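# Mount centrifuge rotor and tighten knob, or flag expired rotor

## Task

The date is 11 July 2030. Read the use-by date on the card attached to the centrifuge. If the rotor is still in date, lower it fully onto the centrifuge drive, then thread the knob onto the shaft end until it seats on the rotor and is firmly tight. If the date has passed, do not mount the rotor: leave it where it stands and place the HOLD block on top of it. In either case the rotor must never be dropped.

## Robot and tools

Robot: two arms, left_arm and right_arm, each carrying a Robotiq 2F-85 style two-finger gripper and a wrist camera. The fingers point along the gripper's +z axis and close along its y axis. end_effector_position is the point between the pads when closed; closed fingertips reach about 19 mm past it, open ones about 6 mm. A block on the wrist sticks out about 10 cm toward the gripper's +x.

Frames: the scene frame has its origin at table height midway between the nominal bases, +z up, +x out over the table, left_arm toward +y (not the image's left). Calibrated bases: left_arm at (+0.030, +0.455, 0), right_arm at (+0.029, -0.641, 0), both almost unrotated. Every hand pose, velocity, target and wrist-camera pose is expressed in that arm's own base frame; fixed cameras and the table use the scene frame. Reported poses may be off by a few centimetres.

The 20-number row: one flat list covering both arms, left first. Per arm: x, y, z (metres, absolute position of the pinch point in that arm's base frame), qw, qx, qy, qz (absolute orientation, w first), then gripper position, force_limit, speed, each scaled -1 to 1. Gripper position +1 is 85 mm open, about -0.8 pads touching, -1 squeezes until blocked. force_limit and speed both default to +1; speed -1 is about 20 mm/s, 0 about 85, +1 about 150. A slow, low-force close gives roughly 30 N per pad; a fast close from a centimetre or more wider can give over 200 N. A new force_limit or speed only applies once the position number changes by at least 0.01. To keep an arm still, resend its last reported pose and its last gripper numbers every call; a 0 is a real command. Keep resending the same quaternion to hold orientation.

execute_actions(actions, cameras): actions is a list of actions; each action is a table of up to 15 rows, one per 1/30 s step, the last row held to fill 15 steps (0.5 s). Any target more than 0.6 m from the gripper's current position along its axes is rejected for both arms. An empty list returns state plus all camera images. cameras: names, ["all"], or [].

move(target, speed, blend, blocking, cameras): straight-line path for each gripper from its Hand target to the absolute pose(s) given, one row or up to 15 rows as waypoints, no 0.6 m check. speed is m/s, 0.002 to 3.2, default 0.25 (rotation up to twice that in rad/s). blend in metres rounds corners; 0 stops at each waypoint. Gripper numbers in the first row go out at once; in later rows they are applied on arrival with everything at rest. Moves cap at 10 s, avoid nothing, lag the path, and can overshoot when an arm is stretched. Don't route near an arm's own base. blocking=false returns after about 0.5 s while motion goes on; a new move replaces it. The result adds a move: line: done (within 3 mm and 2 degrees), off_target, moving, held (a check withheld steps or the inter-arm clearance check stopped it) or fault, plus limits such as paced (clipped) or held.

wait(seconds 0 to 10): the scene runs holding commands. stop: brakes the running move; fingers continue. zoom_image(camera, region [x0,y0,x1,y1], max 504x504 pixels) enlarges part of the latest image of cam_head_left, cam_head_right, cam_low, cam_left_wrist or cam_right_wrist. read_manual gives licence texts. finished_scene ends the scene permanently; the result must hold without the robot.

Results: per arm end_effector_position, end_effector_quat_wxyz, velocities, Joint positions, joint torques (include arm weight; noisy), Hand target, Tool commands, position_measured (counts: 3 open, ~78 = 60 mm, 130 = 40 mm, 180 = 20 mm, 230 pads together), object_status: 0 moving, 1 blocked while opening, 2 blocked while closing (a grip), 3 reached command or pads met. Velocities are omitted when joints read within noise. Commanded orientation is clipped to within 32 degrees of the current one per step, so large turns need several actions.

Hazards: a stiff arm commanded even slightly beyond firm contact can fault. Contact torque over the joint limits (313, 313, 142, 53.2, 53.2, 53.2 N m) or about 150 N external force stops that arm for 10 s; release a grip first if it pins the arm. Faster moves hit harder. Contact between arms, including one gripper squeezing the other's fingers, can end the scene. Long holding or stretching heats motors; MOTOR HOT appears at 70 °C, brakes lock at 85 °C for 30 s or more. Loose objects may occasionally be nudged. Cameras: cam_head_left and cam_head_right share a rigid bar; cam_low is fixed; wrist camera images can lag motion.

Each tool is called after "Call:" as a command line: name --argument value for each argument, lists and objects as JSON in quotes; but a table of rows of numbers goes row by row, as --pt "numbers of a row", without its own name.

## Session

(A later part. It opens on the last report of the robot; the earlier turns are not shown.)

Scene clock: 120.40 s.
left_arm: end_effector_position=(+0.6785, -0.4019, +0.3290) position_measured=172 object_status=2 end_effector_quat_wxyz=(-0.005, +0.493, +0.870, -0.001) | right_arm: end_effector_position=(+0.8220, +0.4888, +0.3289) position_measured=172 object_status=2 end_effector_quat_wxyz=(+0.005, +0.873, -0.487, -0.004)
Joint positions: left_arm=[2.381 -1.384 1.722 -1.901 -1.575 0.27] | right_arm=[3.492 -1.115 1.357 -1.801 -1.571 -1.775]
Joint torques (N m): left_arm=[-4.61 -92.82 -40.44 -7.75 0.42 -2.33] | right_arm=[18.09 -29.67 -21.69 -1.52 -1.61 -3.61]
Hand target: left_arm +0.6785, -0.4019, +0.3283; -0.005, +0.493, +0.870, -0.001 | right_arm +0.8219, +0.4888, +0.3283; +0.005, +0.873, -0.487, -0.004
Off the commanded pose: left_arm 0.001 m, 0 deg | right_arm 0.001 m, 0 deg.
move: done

Call:
move --pt "0.6785 -0.4019 0.3298 -0.005 0.4930 0.8708 -0.001 -1 0.003922 -1 0.8219 0.4888 0.3298 0.005 0.8737 -0.4869 -0.004 -1 0.003922 -1" --pt "0.6767 -0.4030 0.3298 -0.005 0.4848 0.8746 -0.001 -1 0.003922 -1 0.8237 0.4900 0.3298 0.005 0.8777 -0.4791 -0.004 -1 0.003922 -1" --pt "0.6767 -0.4030 0.3283 -0.005 0.4848 0.8746 -0.001 -1 0.003922 -1 0.8237 0.4900 0.3283 0.005 0.8777 -0.4791 -0.004 -1 0.003922 -1" --speed 0.015

Call:
move --pt "0.6767 -0.4030 0.3298 -0.005 0.4848 0.8746 -0.001 -1 0.003922 -1 0.8237 0.4900 0.3298 0.005 0.8777 -0.4791 -0.004 -1 0.003922 -1" --pt "0.6748 -0.4042 0.3298 -0.005 0.4772 0.8788 -0.001 -1 0.003922 -1 0.8255 0.4912 0.3298 0.005 0.8819 -0.4715 -0.004 -1 0.003922 -1" --pt "0.6748 -0.4042 0.3283 -0.005 0.4772 0.8788 -0.001 -1 0.003922 -1 0.8255 0.4912 0.3283 0.005 0.8819 -0.4715 -0.004 -1 0.003922 -1" --speed 0.015

Call:
move --pt "0.6748 -0.4042 0.3298 -0.005 0.4772 0.8788 -0.001 -1 0.003922 -1 0.8255 0.4912 0.3298 0.005 0.8819 -0.4715 -0.004 -1 0.003922 -1" --pt "0.6730 -0.4054 0.3298 -0.005 0.4695 0.8829 -0.001 -1 0.003922 -1 0.8273 0.4925 0.3298 0.005 0.8860 -0.4638 -0.004 -1 0.003922 -1" --pt "0.6730 -0.4054 0.3283 -0.005 0.4695 0.8829 -0.001 -1 0.003922 -1 0.8273 0.4925 0.3283 0.005 0.8860 -0.4638 -0.004 -1 0.003922 -1" --speed 0.015

Call:
move --pt "0.6730 -0.4054 0.3298 -0.005 0.4695 0.8829 -0.001 -1 0.003922 -1 0.8273 0.4925 0.3298 0.005 0.8860 -0.4638 -0.004 -1 0.003922 -1" --pt "0.6712 -0.4066 0.3298 -0.005 0.4617 0.8870 -0.001 -1 0.003922 -1 0.8291 0.4937 0.3298 0.005 0.8900 -0.4560 -0.004 -1 0.003922 -1" --pt "0.6712 -0.4066 0.3283 -0.005 0.4617 0.8870 -0.001 -1 0.003922 -1 0.8291 0.4937 0.3283 0.005 0.8900 -0.4560 -0.004 -1 0.003922 -1" --speed 0.015 --cameras '["all"]'

Call:
zoom_image --camera "cam_head_left" --region '[230, 180, 290, 240]'

Call:
zoom_image --camera "cam_head_right" --region '[230, 170, 290, 240]'

Scene clock: 122.73 s.
left_arm: end_effector_position=(+0.6767, -0.4030, +0.3290) position_measured=172 object_status=2 end_effector_quat_wxyz=(-0.005, +0.485, +0.875, -0.001) | right_arm: end_effector_position=(+0.8238, +0.4900, +0.3289) position_measured=172 object_status=2 end_effector_quat_wxyz=(+0.005, +0.878, -0.479, -0.004)
Joint positions: left_arm=[2.379 -1.385 1.724 -1.901 -1.575 0.25] | right_arm=[3.492 -1.111 1.352 -1.799 -1.571 -1.792]
Joint torques (N m): left_arm=[-1.96 -90.36 -41.3 -8.58 1.64 -2.21] | right_arm=[20.57 -30.47 -18.97 -2.58 -0.93 -3.58]
Hand target: left_arm +0.6767, -0.4030, +0.3283; -0.005, +0.485, +0.875, -0.001 | right_arm +0.8237, +0.4900, +0.3283; +0.005, +0.878, -0.479, -0.004
Off the commanded pose: left_arm 0.001 m, 0 deg | right_arm 0.001 m, 0 deg.
move: done

Scene clock: 124.23 s.
left_arm: end_effector_position=(+0.6748, -0.4042, +0.3290) position_measured=172 object_status=2 end_effector_quat_wxyz=(-0.005, +0.477, +0.879, -0.001) | right_arm: end_effector_position=(+0.8256, +0.4912, +0.3289) position_measured=172 object_status=2 end_effector_quat_wxyz=(+0.005, +0.882, -0.472, -0.004)
Joint positions: left_arm=[2.376 -1.387 1.726 -1.902 -1.575 0.229] | right_arm=[3.493 -1.108 1.347 -1.798 -1.572 -1.808]
Joint torques (N m): left_arm=[-1.04 -88.54 -40.18 -8.2 1.7 -2.19] | right_arm=[22.87 -32.77 -20 -1.35 -0.63 -4.21]
Hand target: left_arm +0.6748, -0.4042, +0.3283; -0.005, +0.477, +0.879, -0.001 | right_arm +0.8255, +0.4912, +0.3283; +0.005, +0.882, -0.471, -0.004
Off the commanded pose: left_arm 0.001 m, 0 deg | right_arm 0.001 m, 0 deg.
move: done

Scene clock: 125.73 s.
left_arm: end_effector_position=(+0.6730, -0.4054, +0.3290) position_measured=172 object_status=2 end_effector_quat_wxyz=(-0.005, +0.470, +0.883, -0.001) | right_arm: end_effector_position=(+0.8274, +0.4925, +0.3289) position_measured=172 object_status=2 end_effector_quat_wxyz=(+0.005, +0.886, -0.464, -0.004)
Joint positions: left_arm=[2.373 -1.388 1.728 -1.902 -1.576 0.209] | right_arm=[3.493 -1.104 1.341 -1.796 -1.572 -1.825]
Joint torques (N m): left_arm=[-0.22 -85.79 -39.47 -8.6 2.44 -2.09] | right_arm=[26.54 -29.82 -19.72 -2.47 0.19 -3.15]
Hand target: left_arm +0.6730, -0.4054, +0.3283; -0.005, +0.470, +0.883, -0.001 | right_arm +0.8273, +0.4925, +0.3283; +0.005, +0.886, -0.464, -0.004
Off the commanded pose: left_arm 0.001 m, 0 deg | right_arm 0.001 m, 0 deg.
move: done

Scene clock: 127.23 s.
left_arm: end_effector_position=(+0.6712, -0.4066, +0.3290) position_measured=172 object_status=2 end_effector_quat_wxyz=(-0.005, +0.462, +0.887, -0.001) | right_arm: end_effector_position=(+0.8292, +0.4937, +0.3289) position_measured=172 object_status=2 end_effector_quat_wxyz=(+0.005, +0.890, -0.456, -0.004)
Joint positions: left_arm=[2.371 -1.39 1.73 -1.902 -1.576 0.189] | right_arm=[3.494 -1.1 1.336 -1.794 -1.572 -1.842]
Joint torques (N m): left_arm=[3.83 -86.07 -38.71 -7.5 3.34 -2.05] | right_arm=[22.58 -29.16 -20.94 -2.73 -0.55 -3.73]
Hand target: left_arm +0.6712, -0.4066, +0.3283; -0.005, +0.462, +0.887, -0.001 | right_arm +0.8291, +0.4937, +0.3283; +0.005, +0.890, -0.456, -0.004
Off the commanded pose: left_arm 0.001 m, 0 deg | right_arm 0.001 m, 0 deg.
move: done
camera_calibration:
cam_left_wrist: T_world_to_cam=[[0.8167, 0.576511, -0.0252348, -0.293437], [0.550396, -0.765074, 0.334255, -0.773805], [0.173395, -0.286875, -0.942145, 0.20247], [0, 0, 0, 1]] pos_world=[0.630442, -0.364765, 0.441999]
cam_right_wrist: T_world_to_cam=[[-0.818942, -0.573722, 0.013288, 0.967813], [-0.537277, 0.774645, 0.333555, -0.0251456], [-0.201661, 0.266023, -0.942637, 0.472218], [0, 0, 0, 1]] pos_world=[0.874301, 0.449114, 0.440657]

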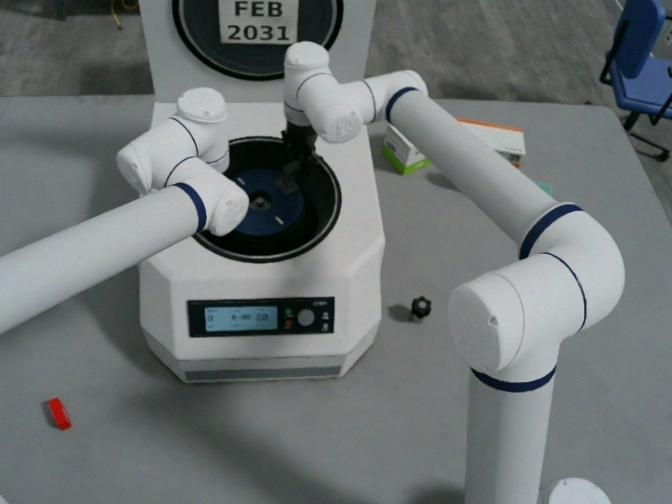

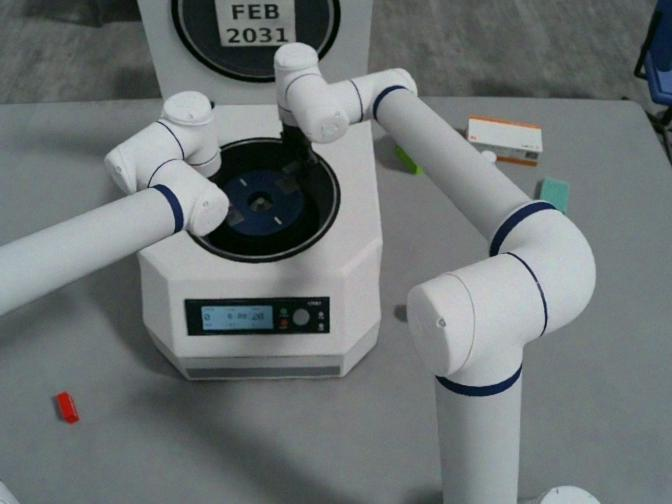

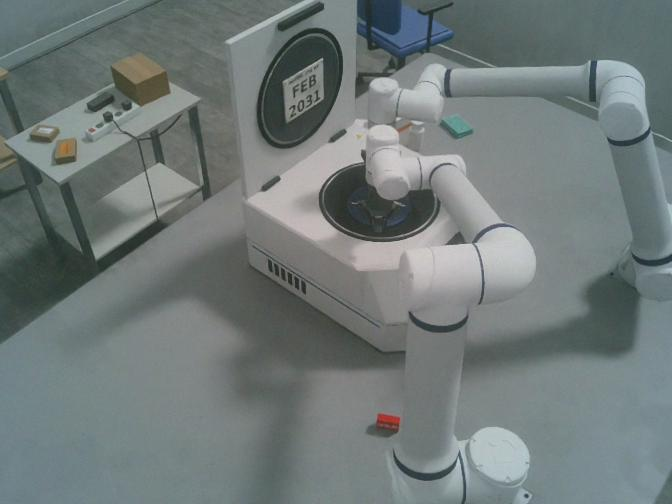

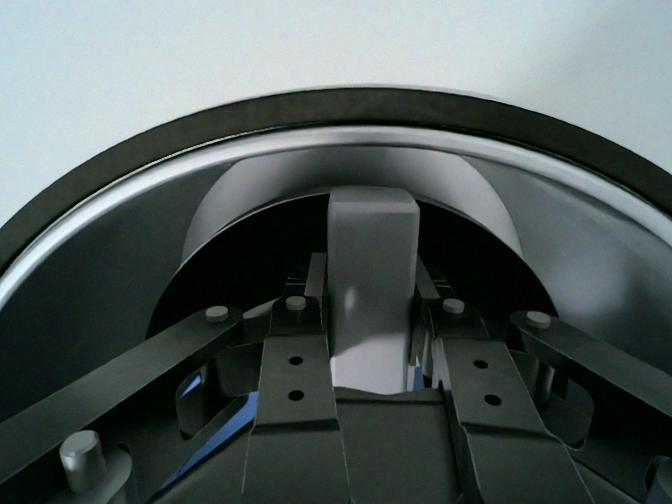

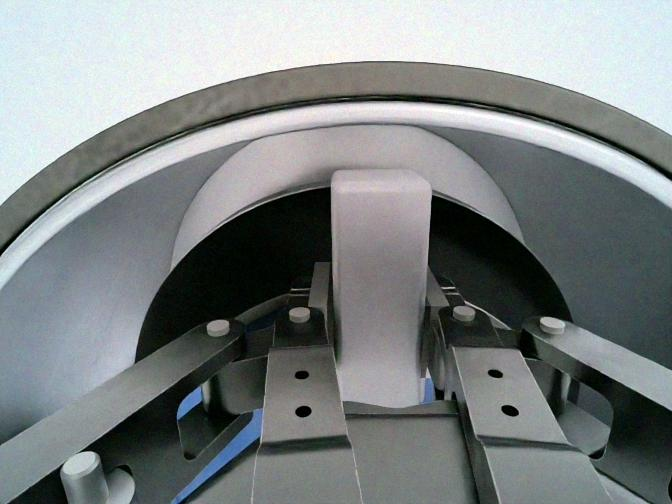

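Scaled by 8.400.

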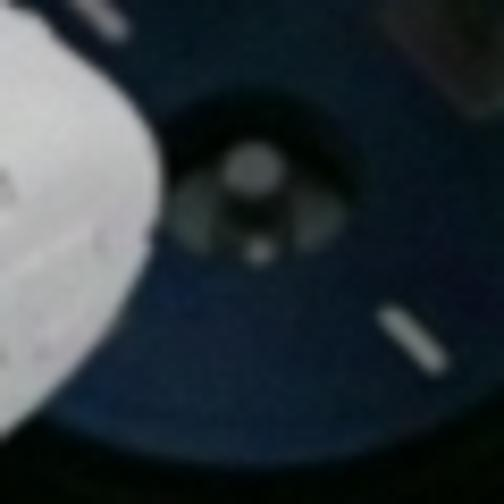

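Scaled by 7.200.

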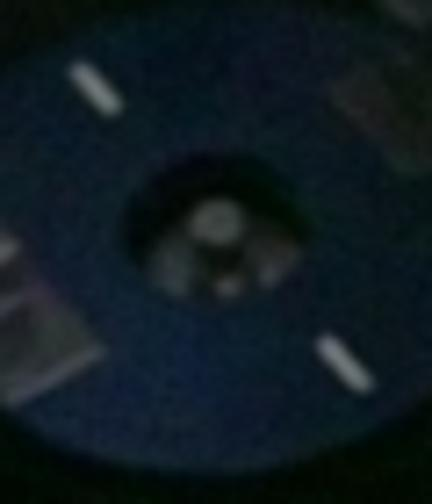

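Call:
move --pt "0.6712 -0.4066 0.3300 -0.005 0.4617 0.8870 -0.001 -1 0.003922 -1 0.8291 0.4937 0.3300 0.005 0.8900 -0.4560 -0.004 -1 0.003922 -1" --pt "0.6823 -0.3997 0.3300 -0.005 0.508 0.862 -0.001 -1 0.003922 -1 0.8181 0.4866 0.3300 0.005 0.865 -0.502 -0.004 -1 0.003922 -1" --pt "0.6901 -0.3958 0.3300 -0.005 0.5373 0.8434 -0.001 -1 0.003922 -1 0.8103 0.4826 0.3300 0.005 0.8468 -0.5318 -0.004 -1 0.003922 -1" --pt "0.6901 -0.3958 0.3283 -0.005 0.5373 0.8434 -0.001 -1 0.003922 -1 0.8103 0.4826 0.3283 0.005 0.8468 -0.5318 -0.004 -1 0.003922 -1" --speed 0.03

Call:
move --pt "0.6901 -0.3958 0.3300 -0.005 0.5373 0.8434 -0.001 -1 0.003922 -1 0.8103 0.4826 0.3300 0.005 0.8468 -0.5318 -0.004 -1 0.003922 -1" --pt "0.6921 -0.3949 0.3300 -0.005 0.5446 0.8387 -0.001 -1 0.003922 -1 0.8084 0.4817 0.3300 0.005 0.8422 -0.5392 -0.004 -1 0.003922 -1" --pt "0.6921 -0.3949 0.3283 -0.005 0.5446 0.8387 -0.001 -1 0.003922 -1 0.8084 0.4817 0.3283 0.005 0.8422 -0.5392 -0.004 -1 0.003922 -1" --speed 0.02

Call:
move --pt "0.6921 -0.3949 0.3300 -0.005 0.5446 0.8387 -0.001 -1 0.003922 -1 0.8084 0.4817 0.3300 0.005 0.8422 -0.5392 -0.004 -1 0.003922 -1" --pt "0.6941 -0.3940 0.3300 -0.005 0.5519 0.8339 -0.001 -1 0.003922 -1 0.8064 0.4808 0.3300 0.005 0.8374 -0.5465 -0.004 -1 0.003922 -1" --pt "0.6941 -0.3940 0.3283 -0.005 0.5519 0.8339 -0.001 -1 0.003922 -1 0.8064 0.4808 0.3283 0.005 0.8374 -0.5465 -0.004 -1 0.003922 -1" --speed 0.02

Call:
move --pt "0.6941 -0.3940 0.3300 -0.005 0.5519 0.8339 -0.001 -1 0.003922 -1 0.8064 0.4808 0.3300 0.005 0.8374 -0.5465 -0.004 -1 0.003922 -1" --pt "0.6961 -0.3932 0.3300 -0.005 0.5592 0.8290 -0.001 -1 0.003922 -1 0.8044 0.4799 0.3300 0.005 0.8326 -0.5538 -0.004 -1 0.003922 -1" --pt "0.6961 -0.3932 0.3283 -0.005 0.5592 0.8290 -0.001 -1 0.003922 -1 0.8044 0.4799 0.3283 0.005 0.8326 -0.5538 -0.004 -1 0.003922 -1" --speed 0.02

Scene clock: 133.17 s.
left_arm: end_effector_position=(+0.6902, -0.3958, +0.3289) position_measured=172 object_status=2 end_effector_quat_wxyz=(-0.005, +0.537, +0.843, -0.001) | right_arm: end_effector_position=(+0.8103, +0.4826, +0.3289) position_measured=172 object_status=2 end_effector_quat_wxyz=(+0.005, +0.847, -0.532, -0.004)
Joint positions: left_arm=[2.397 -1.372 1.709 -1.898 -1.575 0.39] | right_arm=[3.489 -1.136 1.389 -1.811 -1.571 -1.672]
Joint torques (N m): left_arm=[20.66 -90.18 -46.34 -11.21 1.51 3.18] | right_arm=[4.14 -40.07 -23.47 -1.37 3.61 2.96]
Hand target: left_arm +0.6901, -0.3958, +0.3283; -0.005, +0.537, +0.843, -0.001 | right_arm +0.8103, +0.4826, +0.3283; +0.005, +0.847, -0.532, -0.004
Off the commanded pose: left_arm 0.001 m, 0 deg | right_arm 0.001 m, 0 deg.
move: done

Scene clock: 134.57 s.
left_arm: end_effector_position=(+0.6922, -0.3949, +0.3289) position_measured=172 object_status=2 end_effector_quat_wxyz=(-0.005, +0.545, +0.839, -0.001) | right_arm: end_effector_position=(+0.8084, +0.4817, +0.3289) position_measured=172 object_status=2 end_effector_quat_wxyz=(+0.005, +0.842, -0.539, -0.004)
Joint positions: left_arm=[2.4 -1.37 1.706 -1.898 -1.574 0.41] | right_arm=[3.489 -1.14 1.394 -1.813 -1.571 -1.655]
Joint torques (N m): left_arm=[18.91 -90.45 -45.45 -11.67 1.04 3.18] | right_arm=[3.69 -40.26 -21.12 -1.3 4.13 2.88]
Hand target: left_arm +0.6921, -0.3949, +0.3283; -0.005, +0.545, +0.839, -0.001 | right_arm +0.8084, +0.4817, +0.3283; +0.005, +0.842, -0.539, -0.004
Off the commanded pose: left_arm 0.001 m, 0 deg | right_arm 0.001 m, 0 deg.
move: done

Scene clock: 135.97 s.
left_arm: end_effector_position=(+0.6942, -0.3940, +0.3289) position_measured=172 object_status=2 end_effector_quat_wxyz=(-0.005, +0.552, +0.834, -0.001) | right_arm: end_effector_position=(+0.8064, +0.4808, +0.3289) position_measured=172 object_status=2 end_effector_quat_wxyz=(+0.005, +0.837, -0.546, -0.004)
Joint positions: left_arm=[2.402 -1.368 1.703 -1.897 -1.574 0.43] | right_arm=[3.489 -1.143 1.399 -1.815 -1.57 -1.638]
Joint torques (N m): left_arm=[19.47 -94.79 -46.84 -10.69 1.55 2.95] | right_arm=[2.73 -36.91 -24.24 -2.32 4.21 3.26]
Hand target: left_arm +0.6941, -0.3940, +0.3283; -0.005, +0.552, +0.834, -0.001 | right_arm +0.8064, +0.4808, +0.3283; +0.005, +0.837, -0.547, -0.004
Off the commanded pose: left_arm 0.001 m, 0 deg | right_arm 0.001 m, 0 deg.
move: done

Scene clock: 137.37 s.
left_arm: end_effector_position=(+0.6962, -0.3932, +0.3289) position_measured=172 object_status=2 end_effector_quat_wxyz=(-0.005, +0.559, +0.829, -0.001) | right_arm: end_effector_position=(+0.8044, +0.4799, +0.3289) position_measured=172 object_status=2 end_effector_quat_wxyz=(+0.005, +0.833, -0.554, -0.004)
Joint positions: left_arm=[2.405 -1.366 1.701 -1.896 -1.574 0.45] | right_arm=[3.489 -1.147 1.405 -1.816 -1.57 -1.621]
Joint torques (N m): left_arm=[17.09 -93.78 -46.32 -11.53 1.11 3.04] | right_arm=[2.23 -38.01 -24.96 -1.9 3.97 2.68]
Hand target: left_arm +0.6961, -0.3932, +0.3283; -0.005, +0.559, +0.829, -0.001 | right_arm +0.8044, +0.4799, +0.3283; +0.005, +0.833, -0.554, -0.004
Off the commanded pose: left_arm 0.001 m, 0 deg | right_arm 0.001 m, 0 deg.
move: done

Call:
move --pt "0.6961 -0.3932 0.3310 -0.005 0.5592 0.8290 -0.001 -1 0.003922 -1 0.8044 0.4799 0.3310 0.005 0.8326 -0.5538 -0.004 -1 0.003922 -1" --pt "0.6823 -0.3996 0.3310 -0.005 0.508 0.862 -0.001 -1 0.003922 -1 0.8181 0.4867 0.3310 0.005 0.865 -0.502 -0.004 -1 0.003922 -1" --pt "0.6839 -0.3995 0.393 -0.005 0.508 0.862 -0.001 -1 0.003922 -1 0.8197 0.4868 0.393 0.005 0.865 -0.502 -0.004 -1 0.003922 -1" --pt "0.6851 -0.3995 0.4325 -0.005 0.508 0.862 -0.001 -1 0.003922 -1 0.8209 0.4868 0.4325 0.005 0.865 -0.502 -0.004 -1 0.003922 -1" --pt "0.6863 -0.3995 0.482 -0.005 0.508 0.862 -0.001 -1 0.003922 -1 0.8221 0.4868 0.482 0.005 0.865 -0.502 -0.004 -1 0.003922 -1" --speed 0.04 --blend '[0,0,0.005,0.005,0]' --cameras '["all"]'

Call:
zoom_image --camera "cam_head_left" --region '[230, 200, 300, 260]'

Call:
zoom_image --camera "cam_head_right" --region '[230, 200, 300, 260]'

Call:
zoom_image --camera "cam_left_wrist" --region '[100, 80, 600, 300]'

Scene clock: 144.23 s.
left_arm: end_effector_position=(+0.6863, -0.3995, +0.4819) position_measured=172 object_status=2 end_effector_quat_wxyz=(-0.005, +0.508, +0.862, -0.001) | right_arm: end_effector_position=(+0.8221, +0.4868, +0.4819) position_measured=172 object_status=2 end_effector_quat_wxyz=(+0.005, +0.865, -0.502, -0.004)
Joint positions: left_arm=[2.39 -1.425 1.497 -1.633 -1.575 0.314] | right_arm=[3.489 -1.146 1.133 -1.545 -1.571 -1.742]
Joint torques (N m): left_arm=[12.27 -168.79 -90.07 -7.64 -0.72 3.41] | right_arm=[-6.27 -80.18 -77.06 -2.93 -0.31 -3.02]
Hand target: left_arm +0.6863, -0.3995, +0.4820; -0.005, +0.508, +0.862, -0.001 | right_arm +0.8221, +0.4868, +0.4820; +0.005, +0.865, -0.502, -0.004
Off the commanded pose: left_arm 0.000 m, 0 deg | right_arm 0.000 m, 0 deg.
move: done
camera_calibration:
cam_left_wrist: T_world_to_cam=[[0.872676, 0.487629, -0.0255829, -0.379784], [0.467239, -0.818669, 0.33387, -0.791924], [0.141861, -0.303314, -0.942272, 0.361059], [0, 0, 0, 1]] pos_world=[0.650225, -0.353615, 0.594899]
cam_right_wrist: T_world_to_cam=[[-0.874366, -0.485067, 0.0139329, 0.958125], [-0.453333, 0.826733, 0.333168, -0.168838], [-0.173128, 0.284995, -0.942764, 0.584193], [0, 0, 0, 1]] pos_world=[0.862352, 0.437847, 0.593658]

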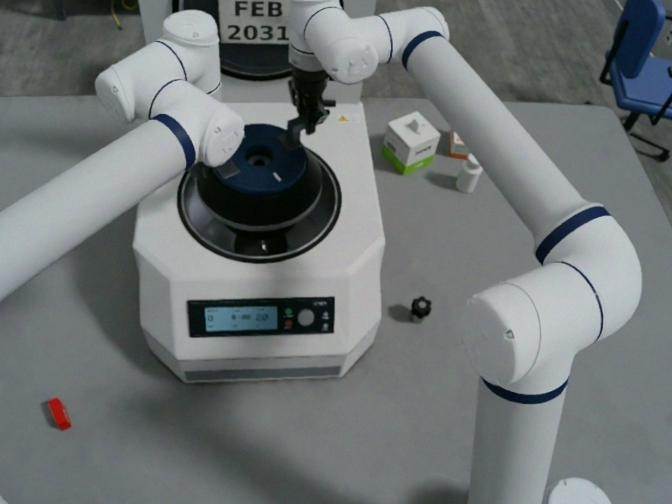

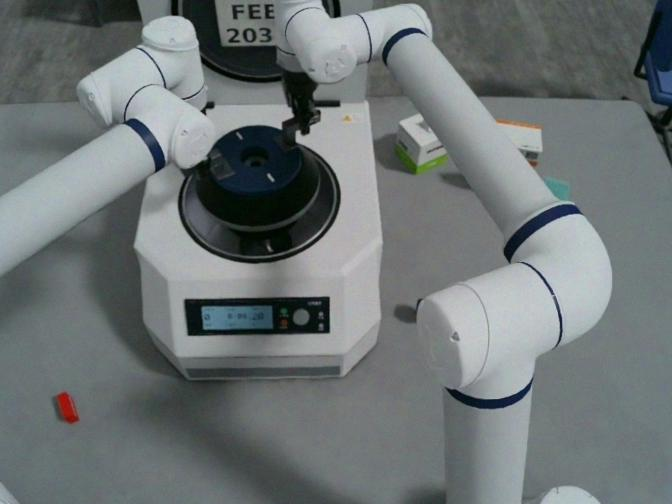

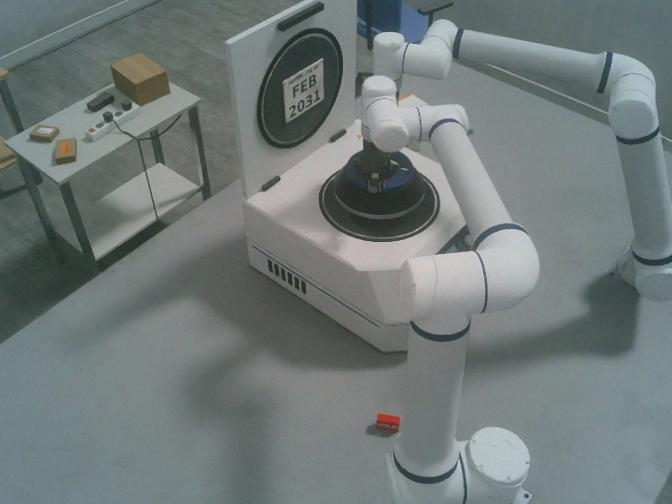

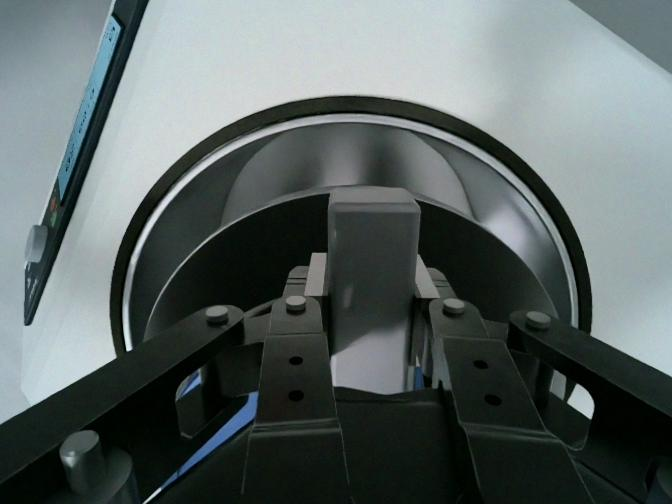

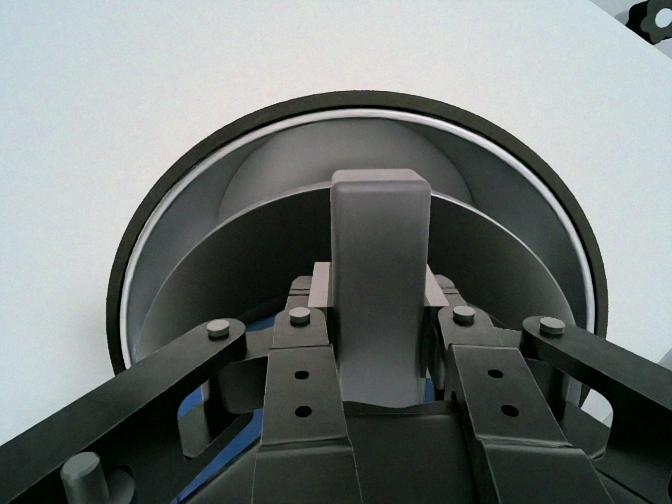

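Scaled by 7.200.

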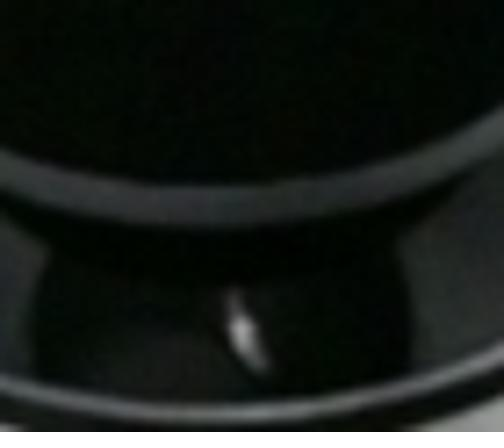

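Scaled by 7.200.

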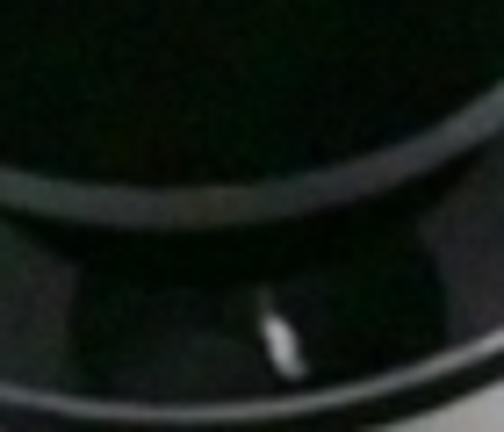

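Scaled by 1.008.

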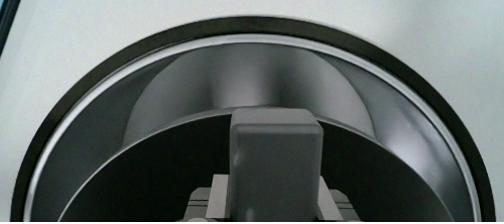

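Call:
move --pt "0.6851 -0.3995 0.4325 -0.005 0.508 0.862 -0.001 -1 0.003922 -1 0.8209 0.4868 0.4325 0.005 0.865 -0.502 -0.004 -1 0.003922 -1" --pt "0.6839 -0.3995 0.393 -0.005 0.508 0.862 -0.001 -1 0.003922 -1 0.8197 0.4868 0.393 0.005 0.865 -0.502 -0.004 -1 0.003922 -1" --pt "0.6823 -0.3996 0.3315 -0.005 0.508 0.862 -0.001 -1 0.003922 -1 0.8181 0.4867 0.3315 0.005 0.865 -0.502 -0.004 -1 0.003922 -1" --speed 0.035 --blend '[0.005,0.005,0]'

Call:
move --pt "0.6961 -0.3932 0.3312 -0.005 0.5592 0.8290 -0.001 -1 0.003922 -1 0.8044 0.4799 0.3312 0.005 0.8326 -0.5538 -0.004 -1 0.003922 -1" --pt "0.6977 -0.3931 0.393 -0.005 0.5592 0.8290 -0.001 -1 0.003922 -1 0.8060 0.4800 0.393 0.005 0.8326 -0.5538 -0.004 -1 0.003922 -1" --pt "0.6989 -0.3931 0.4325 -0.005 0.5592 0.8290 -0.001 -1 0.003922 -1 0.8072 0.4800 0.4325 0.005 0.8326 -0.5538 -0.004 -1 0.003922 -1" --pt "0.7001 -0.3931 0.482 -0.005 0.5592 0.8290 -0.001 -1 0.003922 -1 0.8084 0.4800 0.482 0.005 0.8326 -0.5538 -0.004 -1 0.003922 -1" --speed 0.035 --blend '[0,0.005,0.005,0]' --cameras '["all"]'

Call:
zoom_image --camera "cam_head_left" --region '[230, 200, 300, 260]'

Call:
zoom_image --camera "cam_head_right" --region '[230, 200, 300, 260]'

Scene clock: 150.37 s.
left_arm: end_effector_position=(+0.6823, -0.3996, +0.3316) position_measured=172 object_status=2 end_effector_quat_wxyz=(-0.005, +0.508, +0.862, -0.001) | right_arm: end_effector_position=(+0.8181, +0.4867, +0.3316) position_measured=172 object_status=2 end_effector_quat_wxyz=(+0.005, +0.865, -0.502, -0.004)
Joint positions: left_arm=[2.387 -1.381 1.714 -1.894 -1.575 0.31] | right_arm=[3.491 -1.123 1.364 -1.799 -1.571 -1.741]
Joint torques (N m): left_arm=[-1.44 -164.66 -67.29 -5.26 1.13 -1.81] | right_arm=[19.65 -56.48 -37.71 -1.61 0.61 2.69]
Hand target: left_arm +0.6823, -0.3996, +0.3315; -0.005, +0.508, +0.862, -0.001 | right_arm +0.8181, +0.4867, +0.3315; +0.005, +0.865, -0.502, -0.004
Off the commanded pose: left_arm 0.000 m, 0 deg | right_arm 0.000 m, 0 deg.
move: done

Scene clock: 156.93 s.
left_arm: end_effector_position=(+0.7001, -0.3931, +0.4819) position_measured=172 object_status=2 end_effector_quat_wxyz=(-0.005, +0.559, +0.829, -0.001) | right_arm: end_effector_position=(+0.8084, +0.4800, +0.4819) position_measured=172 object_status=2 end_effector_quat_wxyz=(+0.005, +0.833, -0.554, -0.004)
Joint positions: left_arm=[2.408 -1.41 1.479 -1.63 -1.574 0.454] | right_arm=[3.487 -1.174 1.172 -1.556 -1.57 -1.622]
Joint torques (N m): left_arm=[9.23 -167.67 -92.1 -8.99 -1.77 3.15] | right_arm=[-2.23 -76.8 -76.19 -3.65 -0.16 -3.41]
Hand target: left_arm +0.7001, -0.3931, +0.4820; -0.005, +0.559, +0.829, -0.001 | right_arm +0.8084, +0.4800, +0.4820; +0.005, +0.833, -0.554, -0.004
Off the commanded pose: left_arm 0.000 m, 0 deg | right_arm 0.000 m, 0 deg.
move: done
camera_calibration:
cam_left_wrist: T_world_to_cam=[[0.92544, 0.377992, -0.0261248, -0.474694], [0.364447, -0.869177, 0.334231, -0.741214], [0.10363, -0.318832, -0.942129, 0.381652], [0, 0, 0, 1]] pos_world=[0.669884, -0.343132, 0.594901]
cam_right_wrist: T_world_to_cam=[[-0.92699, -0.374824, 0.0139969, 0.932427], [-0.34923, 0.876104, 0.332385, -0.276919], [-0.136849, 0.30323, -0.94304, 0.54586], [0, 0, 0, 1]] pos_world=[0.842343, 0.426586, 0.59376]

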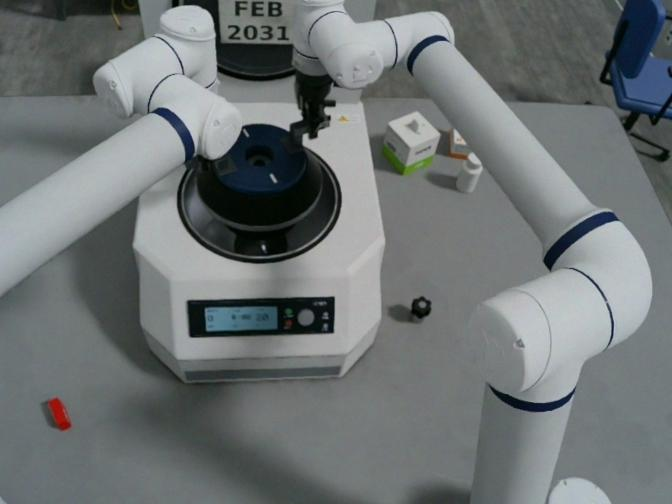

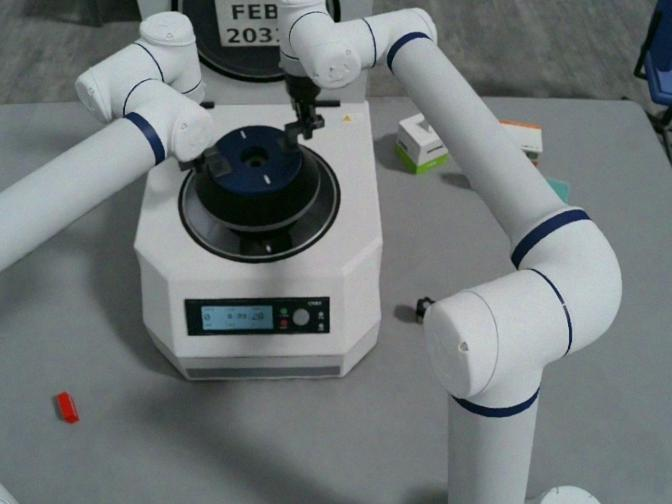

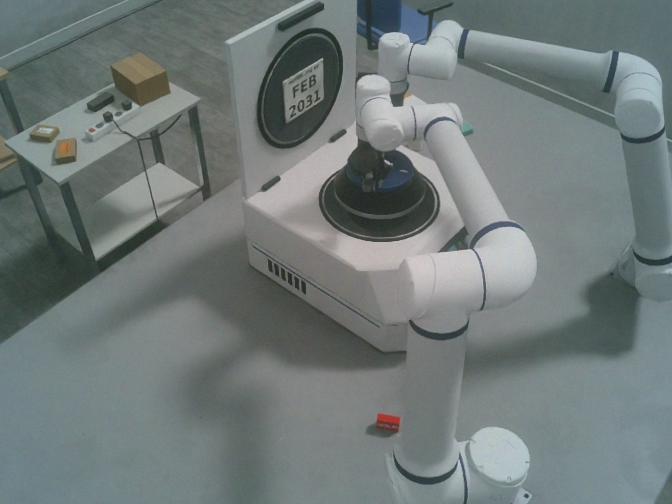

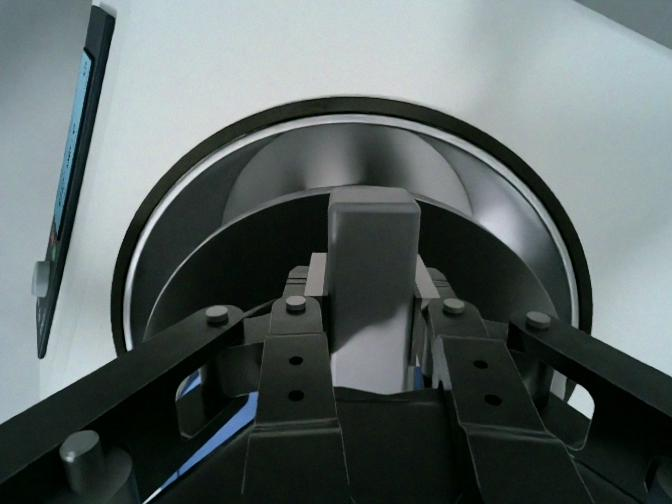

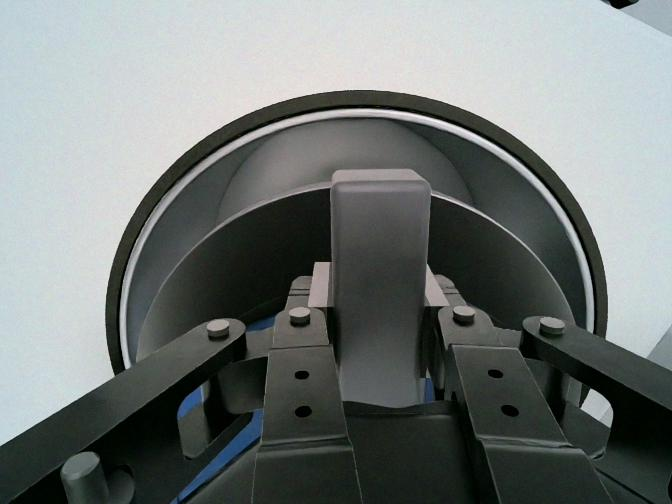

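Scaled by 7.200.

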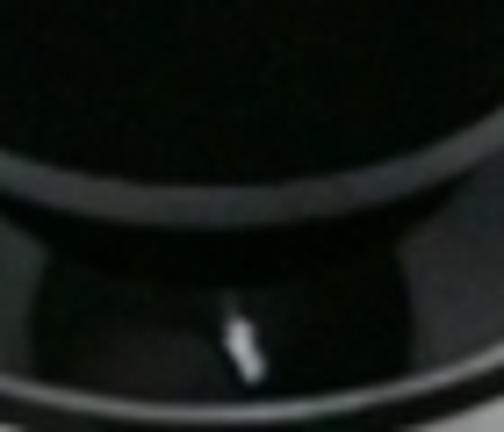

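Scaled by 7.200.

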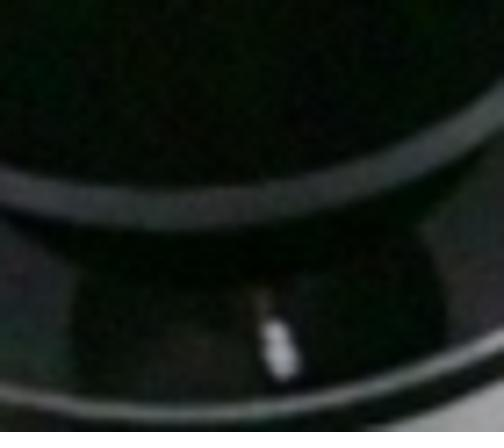

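Call:
move --pt "0.6989 -0.3931 0.4325 -0.005 0.5592 0.8290 -0.001 -1 0.003922 -1 0.8072 0.4800 0.4325 0.005 0.8326 -0.5538 -0.004 -1 0.003922 -1" --pt "0.6977 -0.3931 0.393 -0.005 0.5592 0.8290 -0.001 -1 0.003922 -1 0.8060 0.4800 0.393 0.005 0.8326 -0.5538 -0.004 -1 0.003922 -1" --pt "0.6961 -0.3932 0.334 -0.005 0.5592 0.8290 -0.001 -1 0.003922 -1 0.8044 0.4799 0.334 0.005 0.8326 -0.5538 -0.004 -1 0.003922 -1" --speed 0.04 --blend '[0.005,0.005,0]'

Call:
move --target '[0.6961,-0.3932,0.3284,-0.005,0.5592,0.8290,-0.001,-1,0.003922,-1,0.8044,0.4799,0.3284,0.005,0.8326,-0.5538,-0.004,-1,0.003922,-1]' --speed 0.012

Scene clock: 161.27 s.
left_arm: end_effector_position=(+0.6961, -0.3932, +0.3341) position_measured=172 object_status=2 end_effector_quat_wxyz=(-0.005, +0.559, +0.829, -0.001) | right_arm: end_effector_position=(+0.8044, +0.4799, +0.3342) position_measured=172 object_status=2 end_effector_quat_wxyz=(+0.005, +0.833, -0.554, -0.004)
Joint positions: left_arm=[2.405 -1.369 1.694 -1.887 -1.574 0.45] | right_arm=[3.489 -1.149 1.398 -1.807 -1.57 -1.621]
Joint torques (N m): left_arm=[-4.93 -158.13 -67.73 -8.03 -0.96 -2.19] | right_arm=[23.03 -59.64 -41.02 -1.85 1.01 2.76]
Hand target: left_arm +0.6961, -0.3932, +0.3340; -0.005, +0.559, +0.829, -0.001 | right_arm +0.8044, +0.4799, +0.3340; +0.005, +0.833, -0.554, -0.004
Off the commanded pose: left_arm 0.000 m, 0 deg | right_arm 0.000 m, 0 deg.
move: done

Scene clock: 161.97 s.
left_arm: end_effector_position=(+0.6961, -0.3932, +0.3289) position_measured=172 object_status=2 end_effector_quat_wxyz=(-0.005, +0.559, +0.829, -0.001) | right_arm: end_effector_position=(+0.8045, +0.4799, +0.3289) position_measured=172 object_status=2 end_effector_quat_wxyz=(+0.005, +0.833, -0.554, -0.004)
Joint positions: left_arm=[2.405 -1.366 1.701 -1.896 -1.574 0.45] | right_arm=[3.489 -1.147 1.404 -1.816 -1.57 -1.621]
Joint torques (N m): left_arm=[-2.64 -99.58 -47.55 -10.91 -0.57 -2.12] | right_arm=[22.08 -38.37 -27.09 -1.63 2.13 2.72]
Hand target: left_arm +0.6961, -0.3932, +0.3284; -0.005, +0.559, +0.829, -0.001 | right_arm +0.8044, +0.4799, +0.3284; +0.005, +0.833, -0.554, -0.004
Off the commanded pose: left_arm 0.001 m, 0 deg | right_arm 0.001 m, 0 deg.
move: done

Call:
move --target '[0.6961,-0.3932,0.3284,-0.005,0.5592,0.8290,-0.001,1,0.003922,-1,0.8044,0.4799,0.3284,0.005,0.8326,-0.5538,-0.004,1,0.003922,-1]' --speed 0.02

Call:
move --pt "0.6965 -0.3932 0.45 -0.005 0.5592 0.8290 -0.001 1 0.003922 -1 0.8048 0.4799 0.45 0.005 0.8326 -0.5538 -0.004 1 0.003922 -1" --pt "0.6965 -0.3932 0.53 0 0.5592 0.8290 0 1 0.003922 -1 0.8048 0.4799 0.53 0 0.8326 -0.5538 0 1 0.003922 -1" --speed '[0.06,0.2]' --blend '[0.02,0]' --cameras '["all"]'

Call:
zoom_image --camera "cam_head_left" --region '[210, 160, 310, 240]'

Call:
zoom_image --camera "cam_head_left" --region '[390, 280, 450, 340]'

Call:
zoom_image --camera "cam_head_right" --region '[210, 160, 310, 240]'

Scene clock: 165.63 s.
left_arm: end_effector_position=(+0.6961, -0.3932, +0.3284) position_measured=3 object_status=0 end_effector_quat_wxyz=(-0.005, +0.559, +0.829, -0.001) | right_arm: end_effector_position=(+0.8044, +0.4799, +0.3284) position_measured=3 object_status=0 end_effector_quat_wxyz=(+0.005, +0.833, -0.554, -0.004)
Joint positions: left_arm=[2.405 -1.366 1.701 -1.897 -1.574 0.45] | right_arm=[3.489 -1.146 1.405 -1.816 -1.57 -1.621]
Joint torques (N m): left_arm=[9.79 -133.94 -61.48 -2.31 1.53 0.28] | right_arm=[-10.18 -71.36 -51.28 -3.61 -1.97 2.29]
Hand target: left_arm +0.6961, -0.3932, +0.3284; -0.005, +0.559, +0.829, -0.001 | right_arm +0.8044, +0.4799, +0.3284; +0.005, +0.833, -0.554, -0.004
Off the commanded pose: left_arm 0.000 m, 0 deg | right_arm 0.000 m, 0 deg.
move: done

Scene clock: 168.63 s.
left_arm: end_effector_position=(+0.6965, -0.3932, +0.5299) position_measured=3 object_status=3 end_effector_quat_wxyz=(+0.000, +0.559, +0.829, +0.000) | right_arm: end_effector_position=(+0.8048, +0.4799, +0.5299) position_measured=3 object_status=3 end_effector_quat_wxyz=(+0.000, +0.833, -0.554, +0.000)
Joint positions: left_arm=[2.404 -1.422 1.411 -1.56 -1.571 0.449] | right_arm=[3.489 -1.182 1.103 -1.491 -1.571 -1.621]
Joint torques (N m): left_arm=[-14.78 -82.59 -64.84 -1.26 1.63 -2.04] | right_arm=[5.35 -51.07 -53.08 -1 -2.55 2.32]
Hand target: left_arm +0.6965, -0.3932, +0.5300; +0.000, +0.559, +0.829, +0.000 | right_arm +0.8048, +0.4799, +0.5300; +0.000, +0.833, -0.554, +0.000
Off the commanded pose: left_arm 0.000 m, 0 deg | right_arm 0.000 m, 0 deg.
move: done
camera_calibration:
cam_left_wrist: T_world_to_cam=[[0.925669, 0.377866, -0.0188196, -0.474164], [0.361202, -0.867859, 0.341106, -0.756891], [0.112559, -0.322549, -0.939836, 0.418418], [0, 0, 0, 1]] pos_world=[0.665213, -0.342745, 0.642501]
cam_right_wrist: T_world_to_cam=[[-0.927052, -0.374931, 0.00125569, 0.935207], [-0.35335, 0.874801, 0.331462, -0.289562], [-0.125374, 0.306839, -0.943468, 0.579946], [0, 0, 0, 1]] pos_world=[0.837379, 0.425997, 0.641964]

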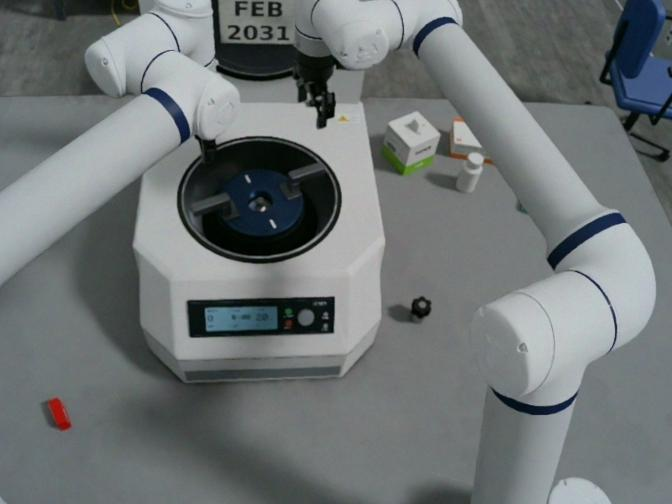

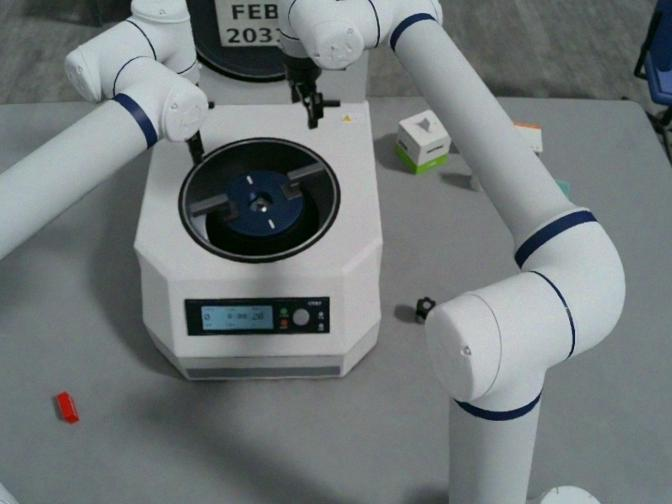

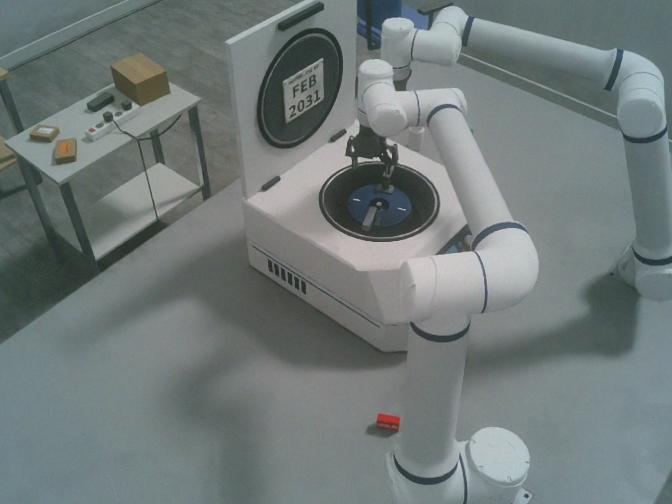

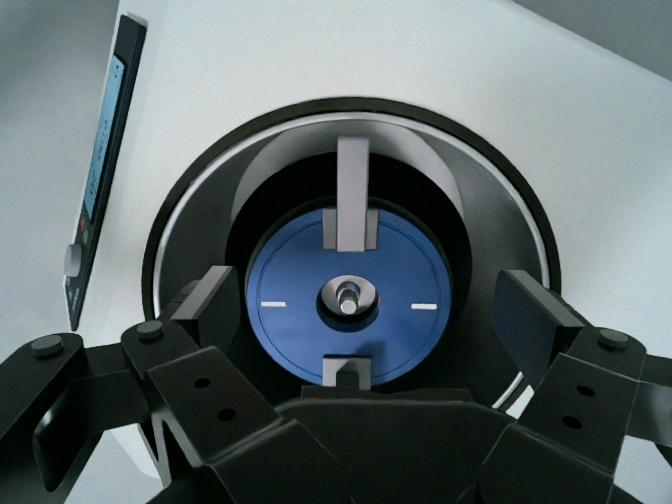

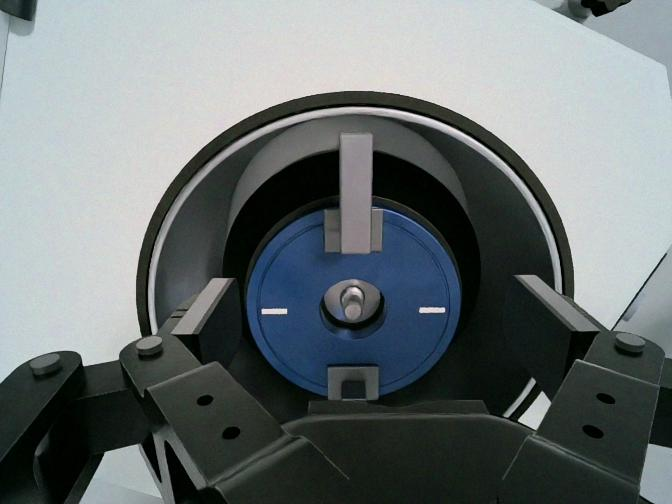

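Scaled by 5.040.

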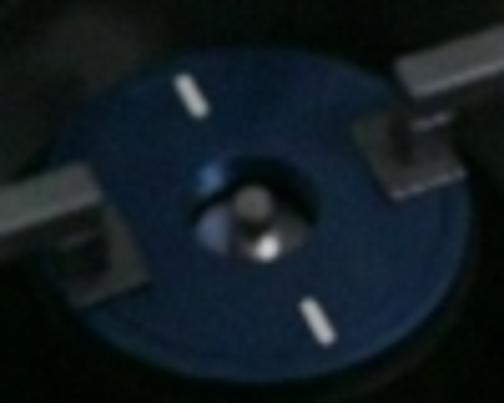

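Scaled by 8.400.

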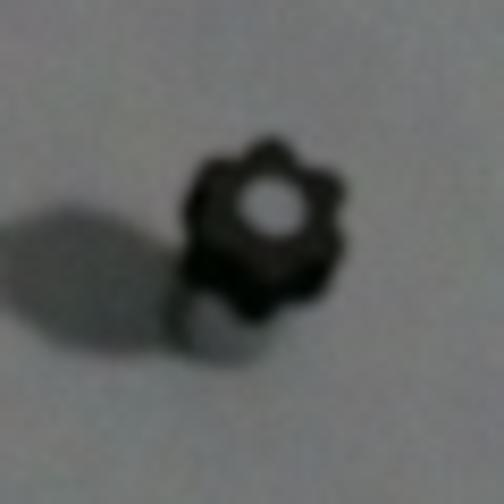

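Scaled by 5.040.

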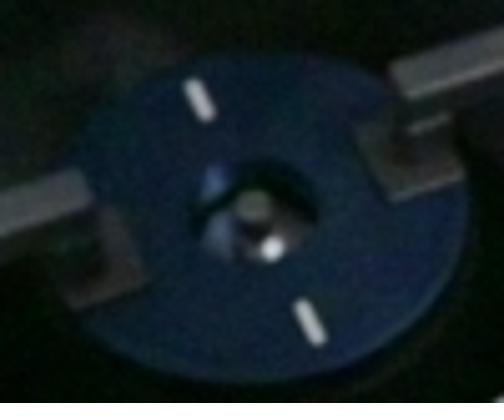

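Call:
move --pt "0.64 -0.27 0.53 0 0.5592 0.8290 0 1 0.003922 -1 0.72 0.33 0.45 0 0.9588 0.284 0 1 0.003922 -1" --pt "0.52 -0.17 0.48 0 0.5592 0.8290 0 1 0.003922 -1 0.589 0.1735 0.23 0 0.3987 0.9171 0 1 0 -1" --speed '[0.4,0.4]' --blend '[0.05,0]' --cameras '["all"]'

Call:
zoom_image --camera "cam_head_left" --region '[210, 160, 310, 240]'

Scene clock: 175.20 s.
left_arm: end_effector_position=(+0.5200, -0.1700, +0.4800) position_measured=3 object_status=3 end_effector_quat_wxyz=(+0.000, +0.559, +0.829, +0.000) | right_arm: end_effector_position=(+0.5890, +0.1735, +0.2300) position_measured=3 object_status=3 end_effector_quat_wxyz=(+0.000, +0.399, +0.917, +0.000)
Joint positions: left_arm=[2.495 -1.852 1.898 -1.617 -1.571 0.54] | right_arm=[3.135 -1.597 2.15 -2.124 -1.571 -5.47]
Joint torques (N m): left_arm=[14.2 -66.42 -45.27 -9.72 1.06 3.19] | right_arm=[-15.94 -37.18 -31.77 -3.62 1.88 -3.19]
Hand target: left_arm +0.5200, -0.1700, +0.4800; +0.000, +0.559, +0.829, +0.000 | right_arm +0.5890, +0.1735, +0.2300; +0.000, +0.399, +0.917, +0.000
Off the commanded pose: left_arm 0.000 m, 0 deg | right_arm 0.000 m, 0 deg.
move: done
camera_calibration:
cam_left_wrist: T_world_to_cam=[[0.92568, 0.377835, -0.0189063, -0.396019], [0.361206, -0.867871, 0.341072, -0.482395], [0.112461, -0.322553, -0.939847, 0.463434], [0, 0, 0, 1]] pos_world=[0.488713, -0.119545, 0.592601]
cam_right_wrist: T_world_to_cam=[[0.739866, 0.672753, 0.00125614, -0.542921], [0.63442, -0.698327, 0.331438, -0.307271], [0.223853, -0.244423, -0.943476, 0.253892], [0, 0, 0, 1]] pos_world=[0.539793, 0.212734, 0.342065]

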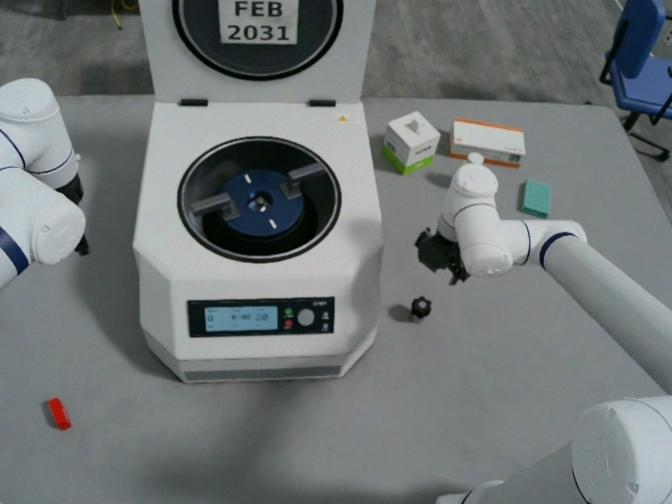

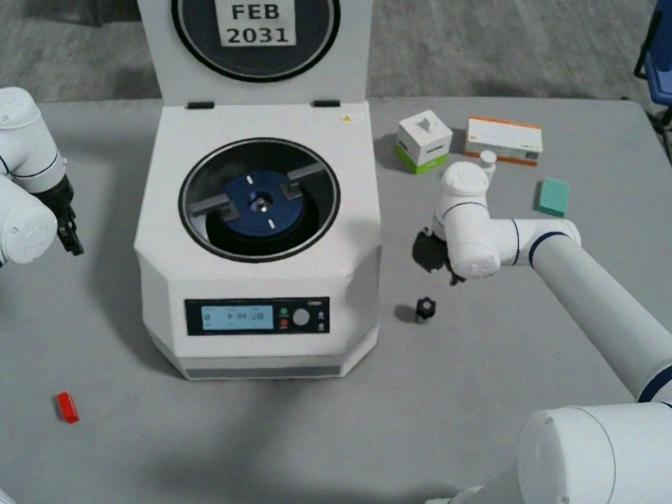

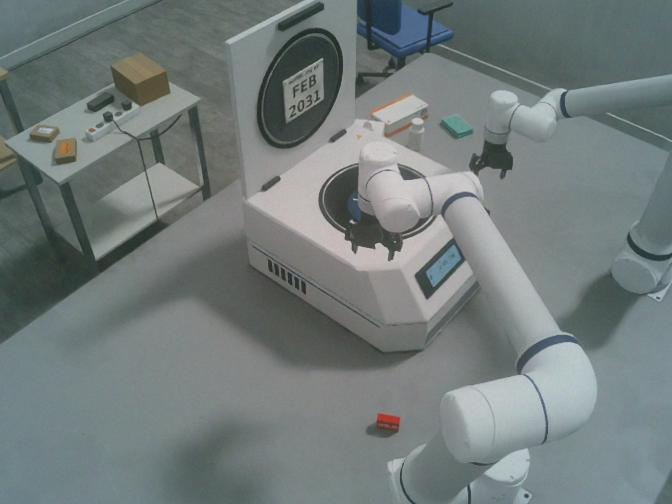

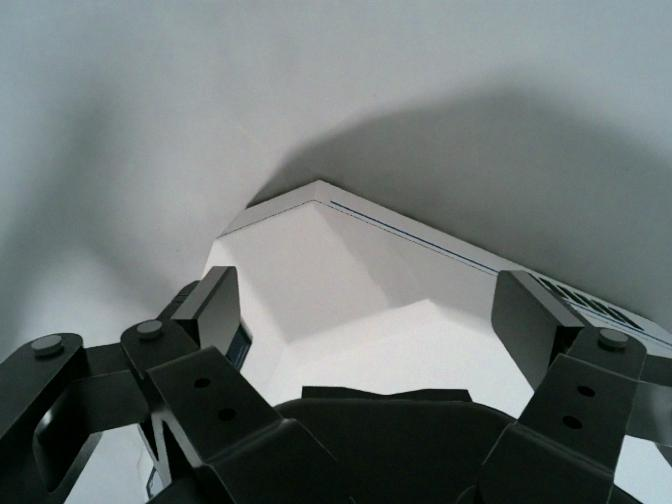

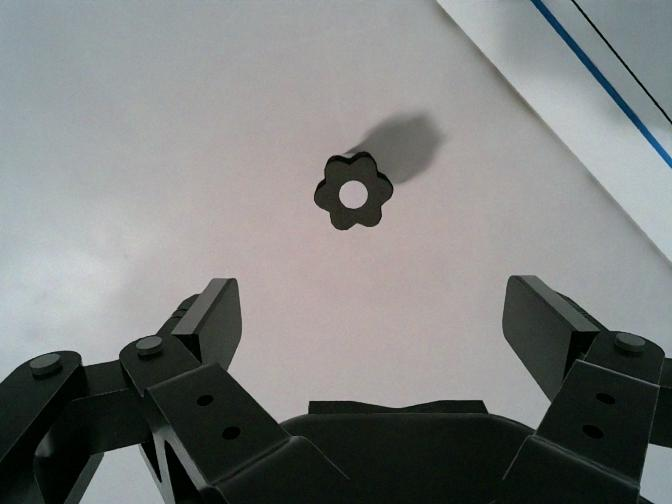

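Scaled by 5.040.

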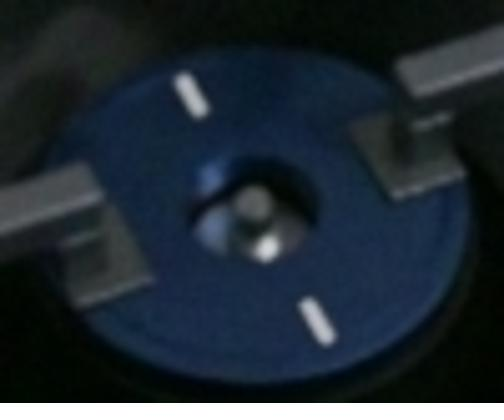

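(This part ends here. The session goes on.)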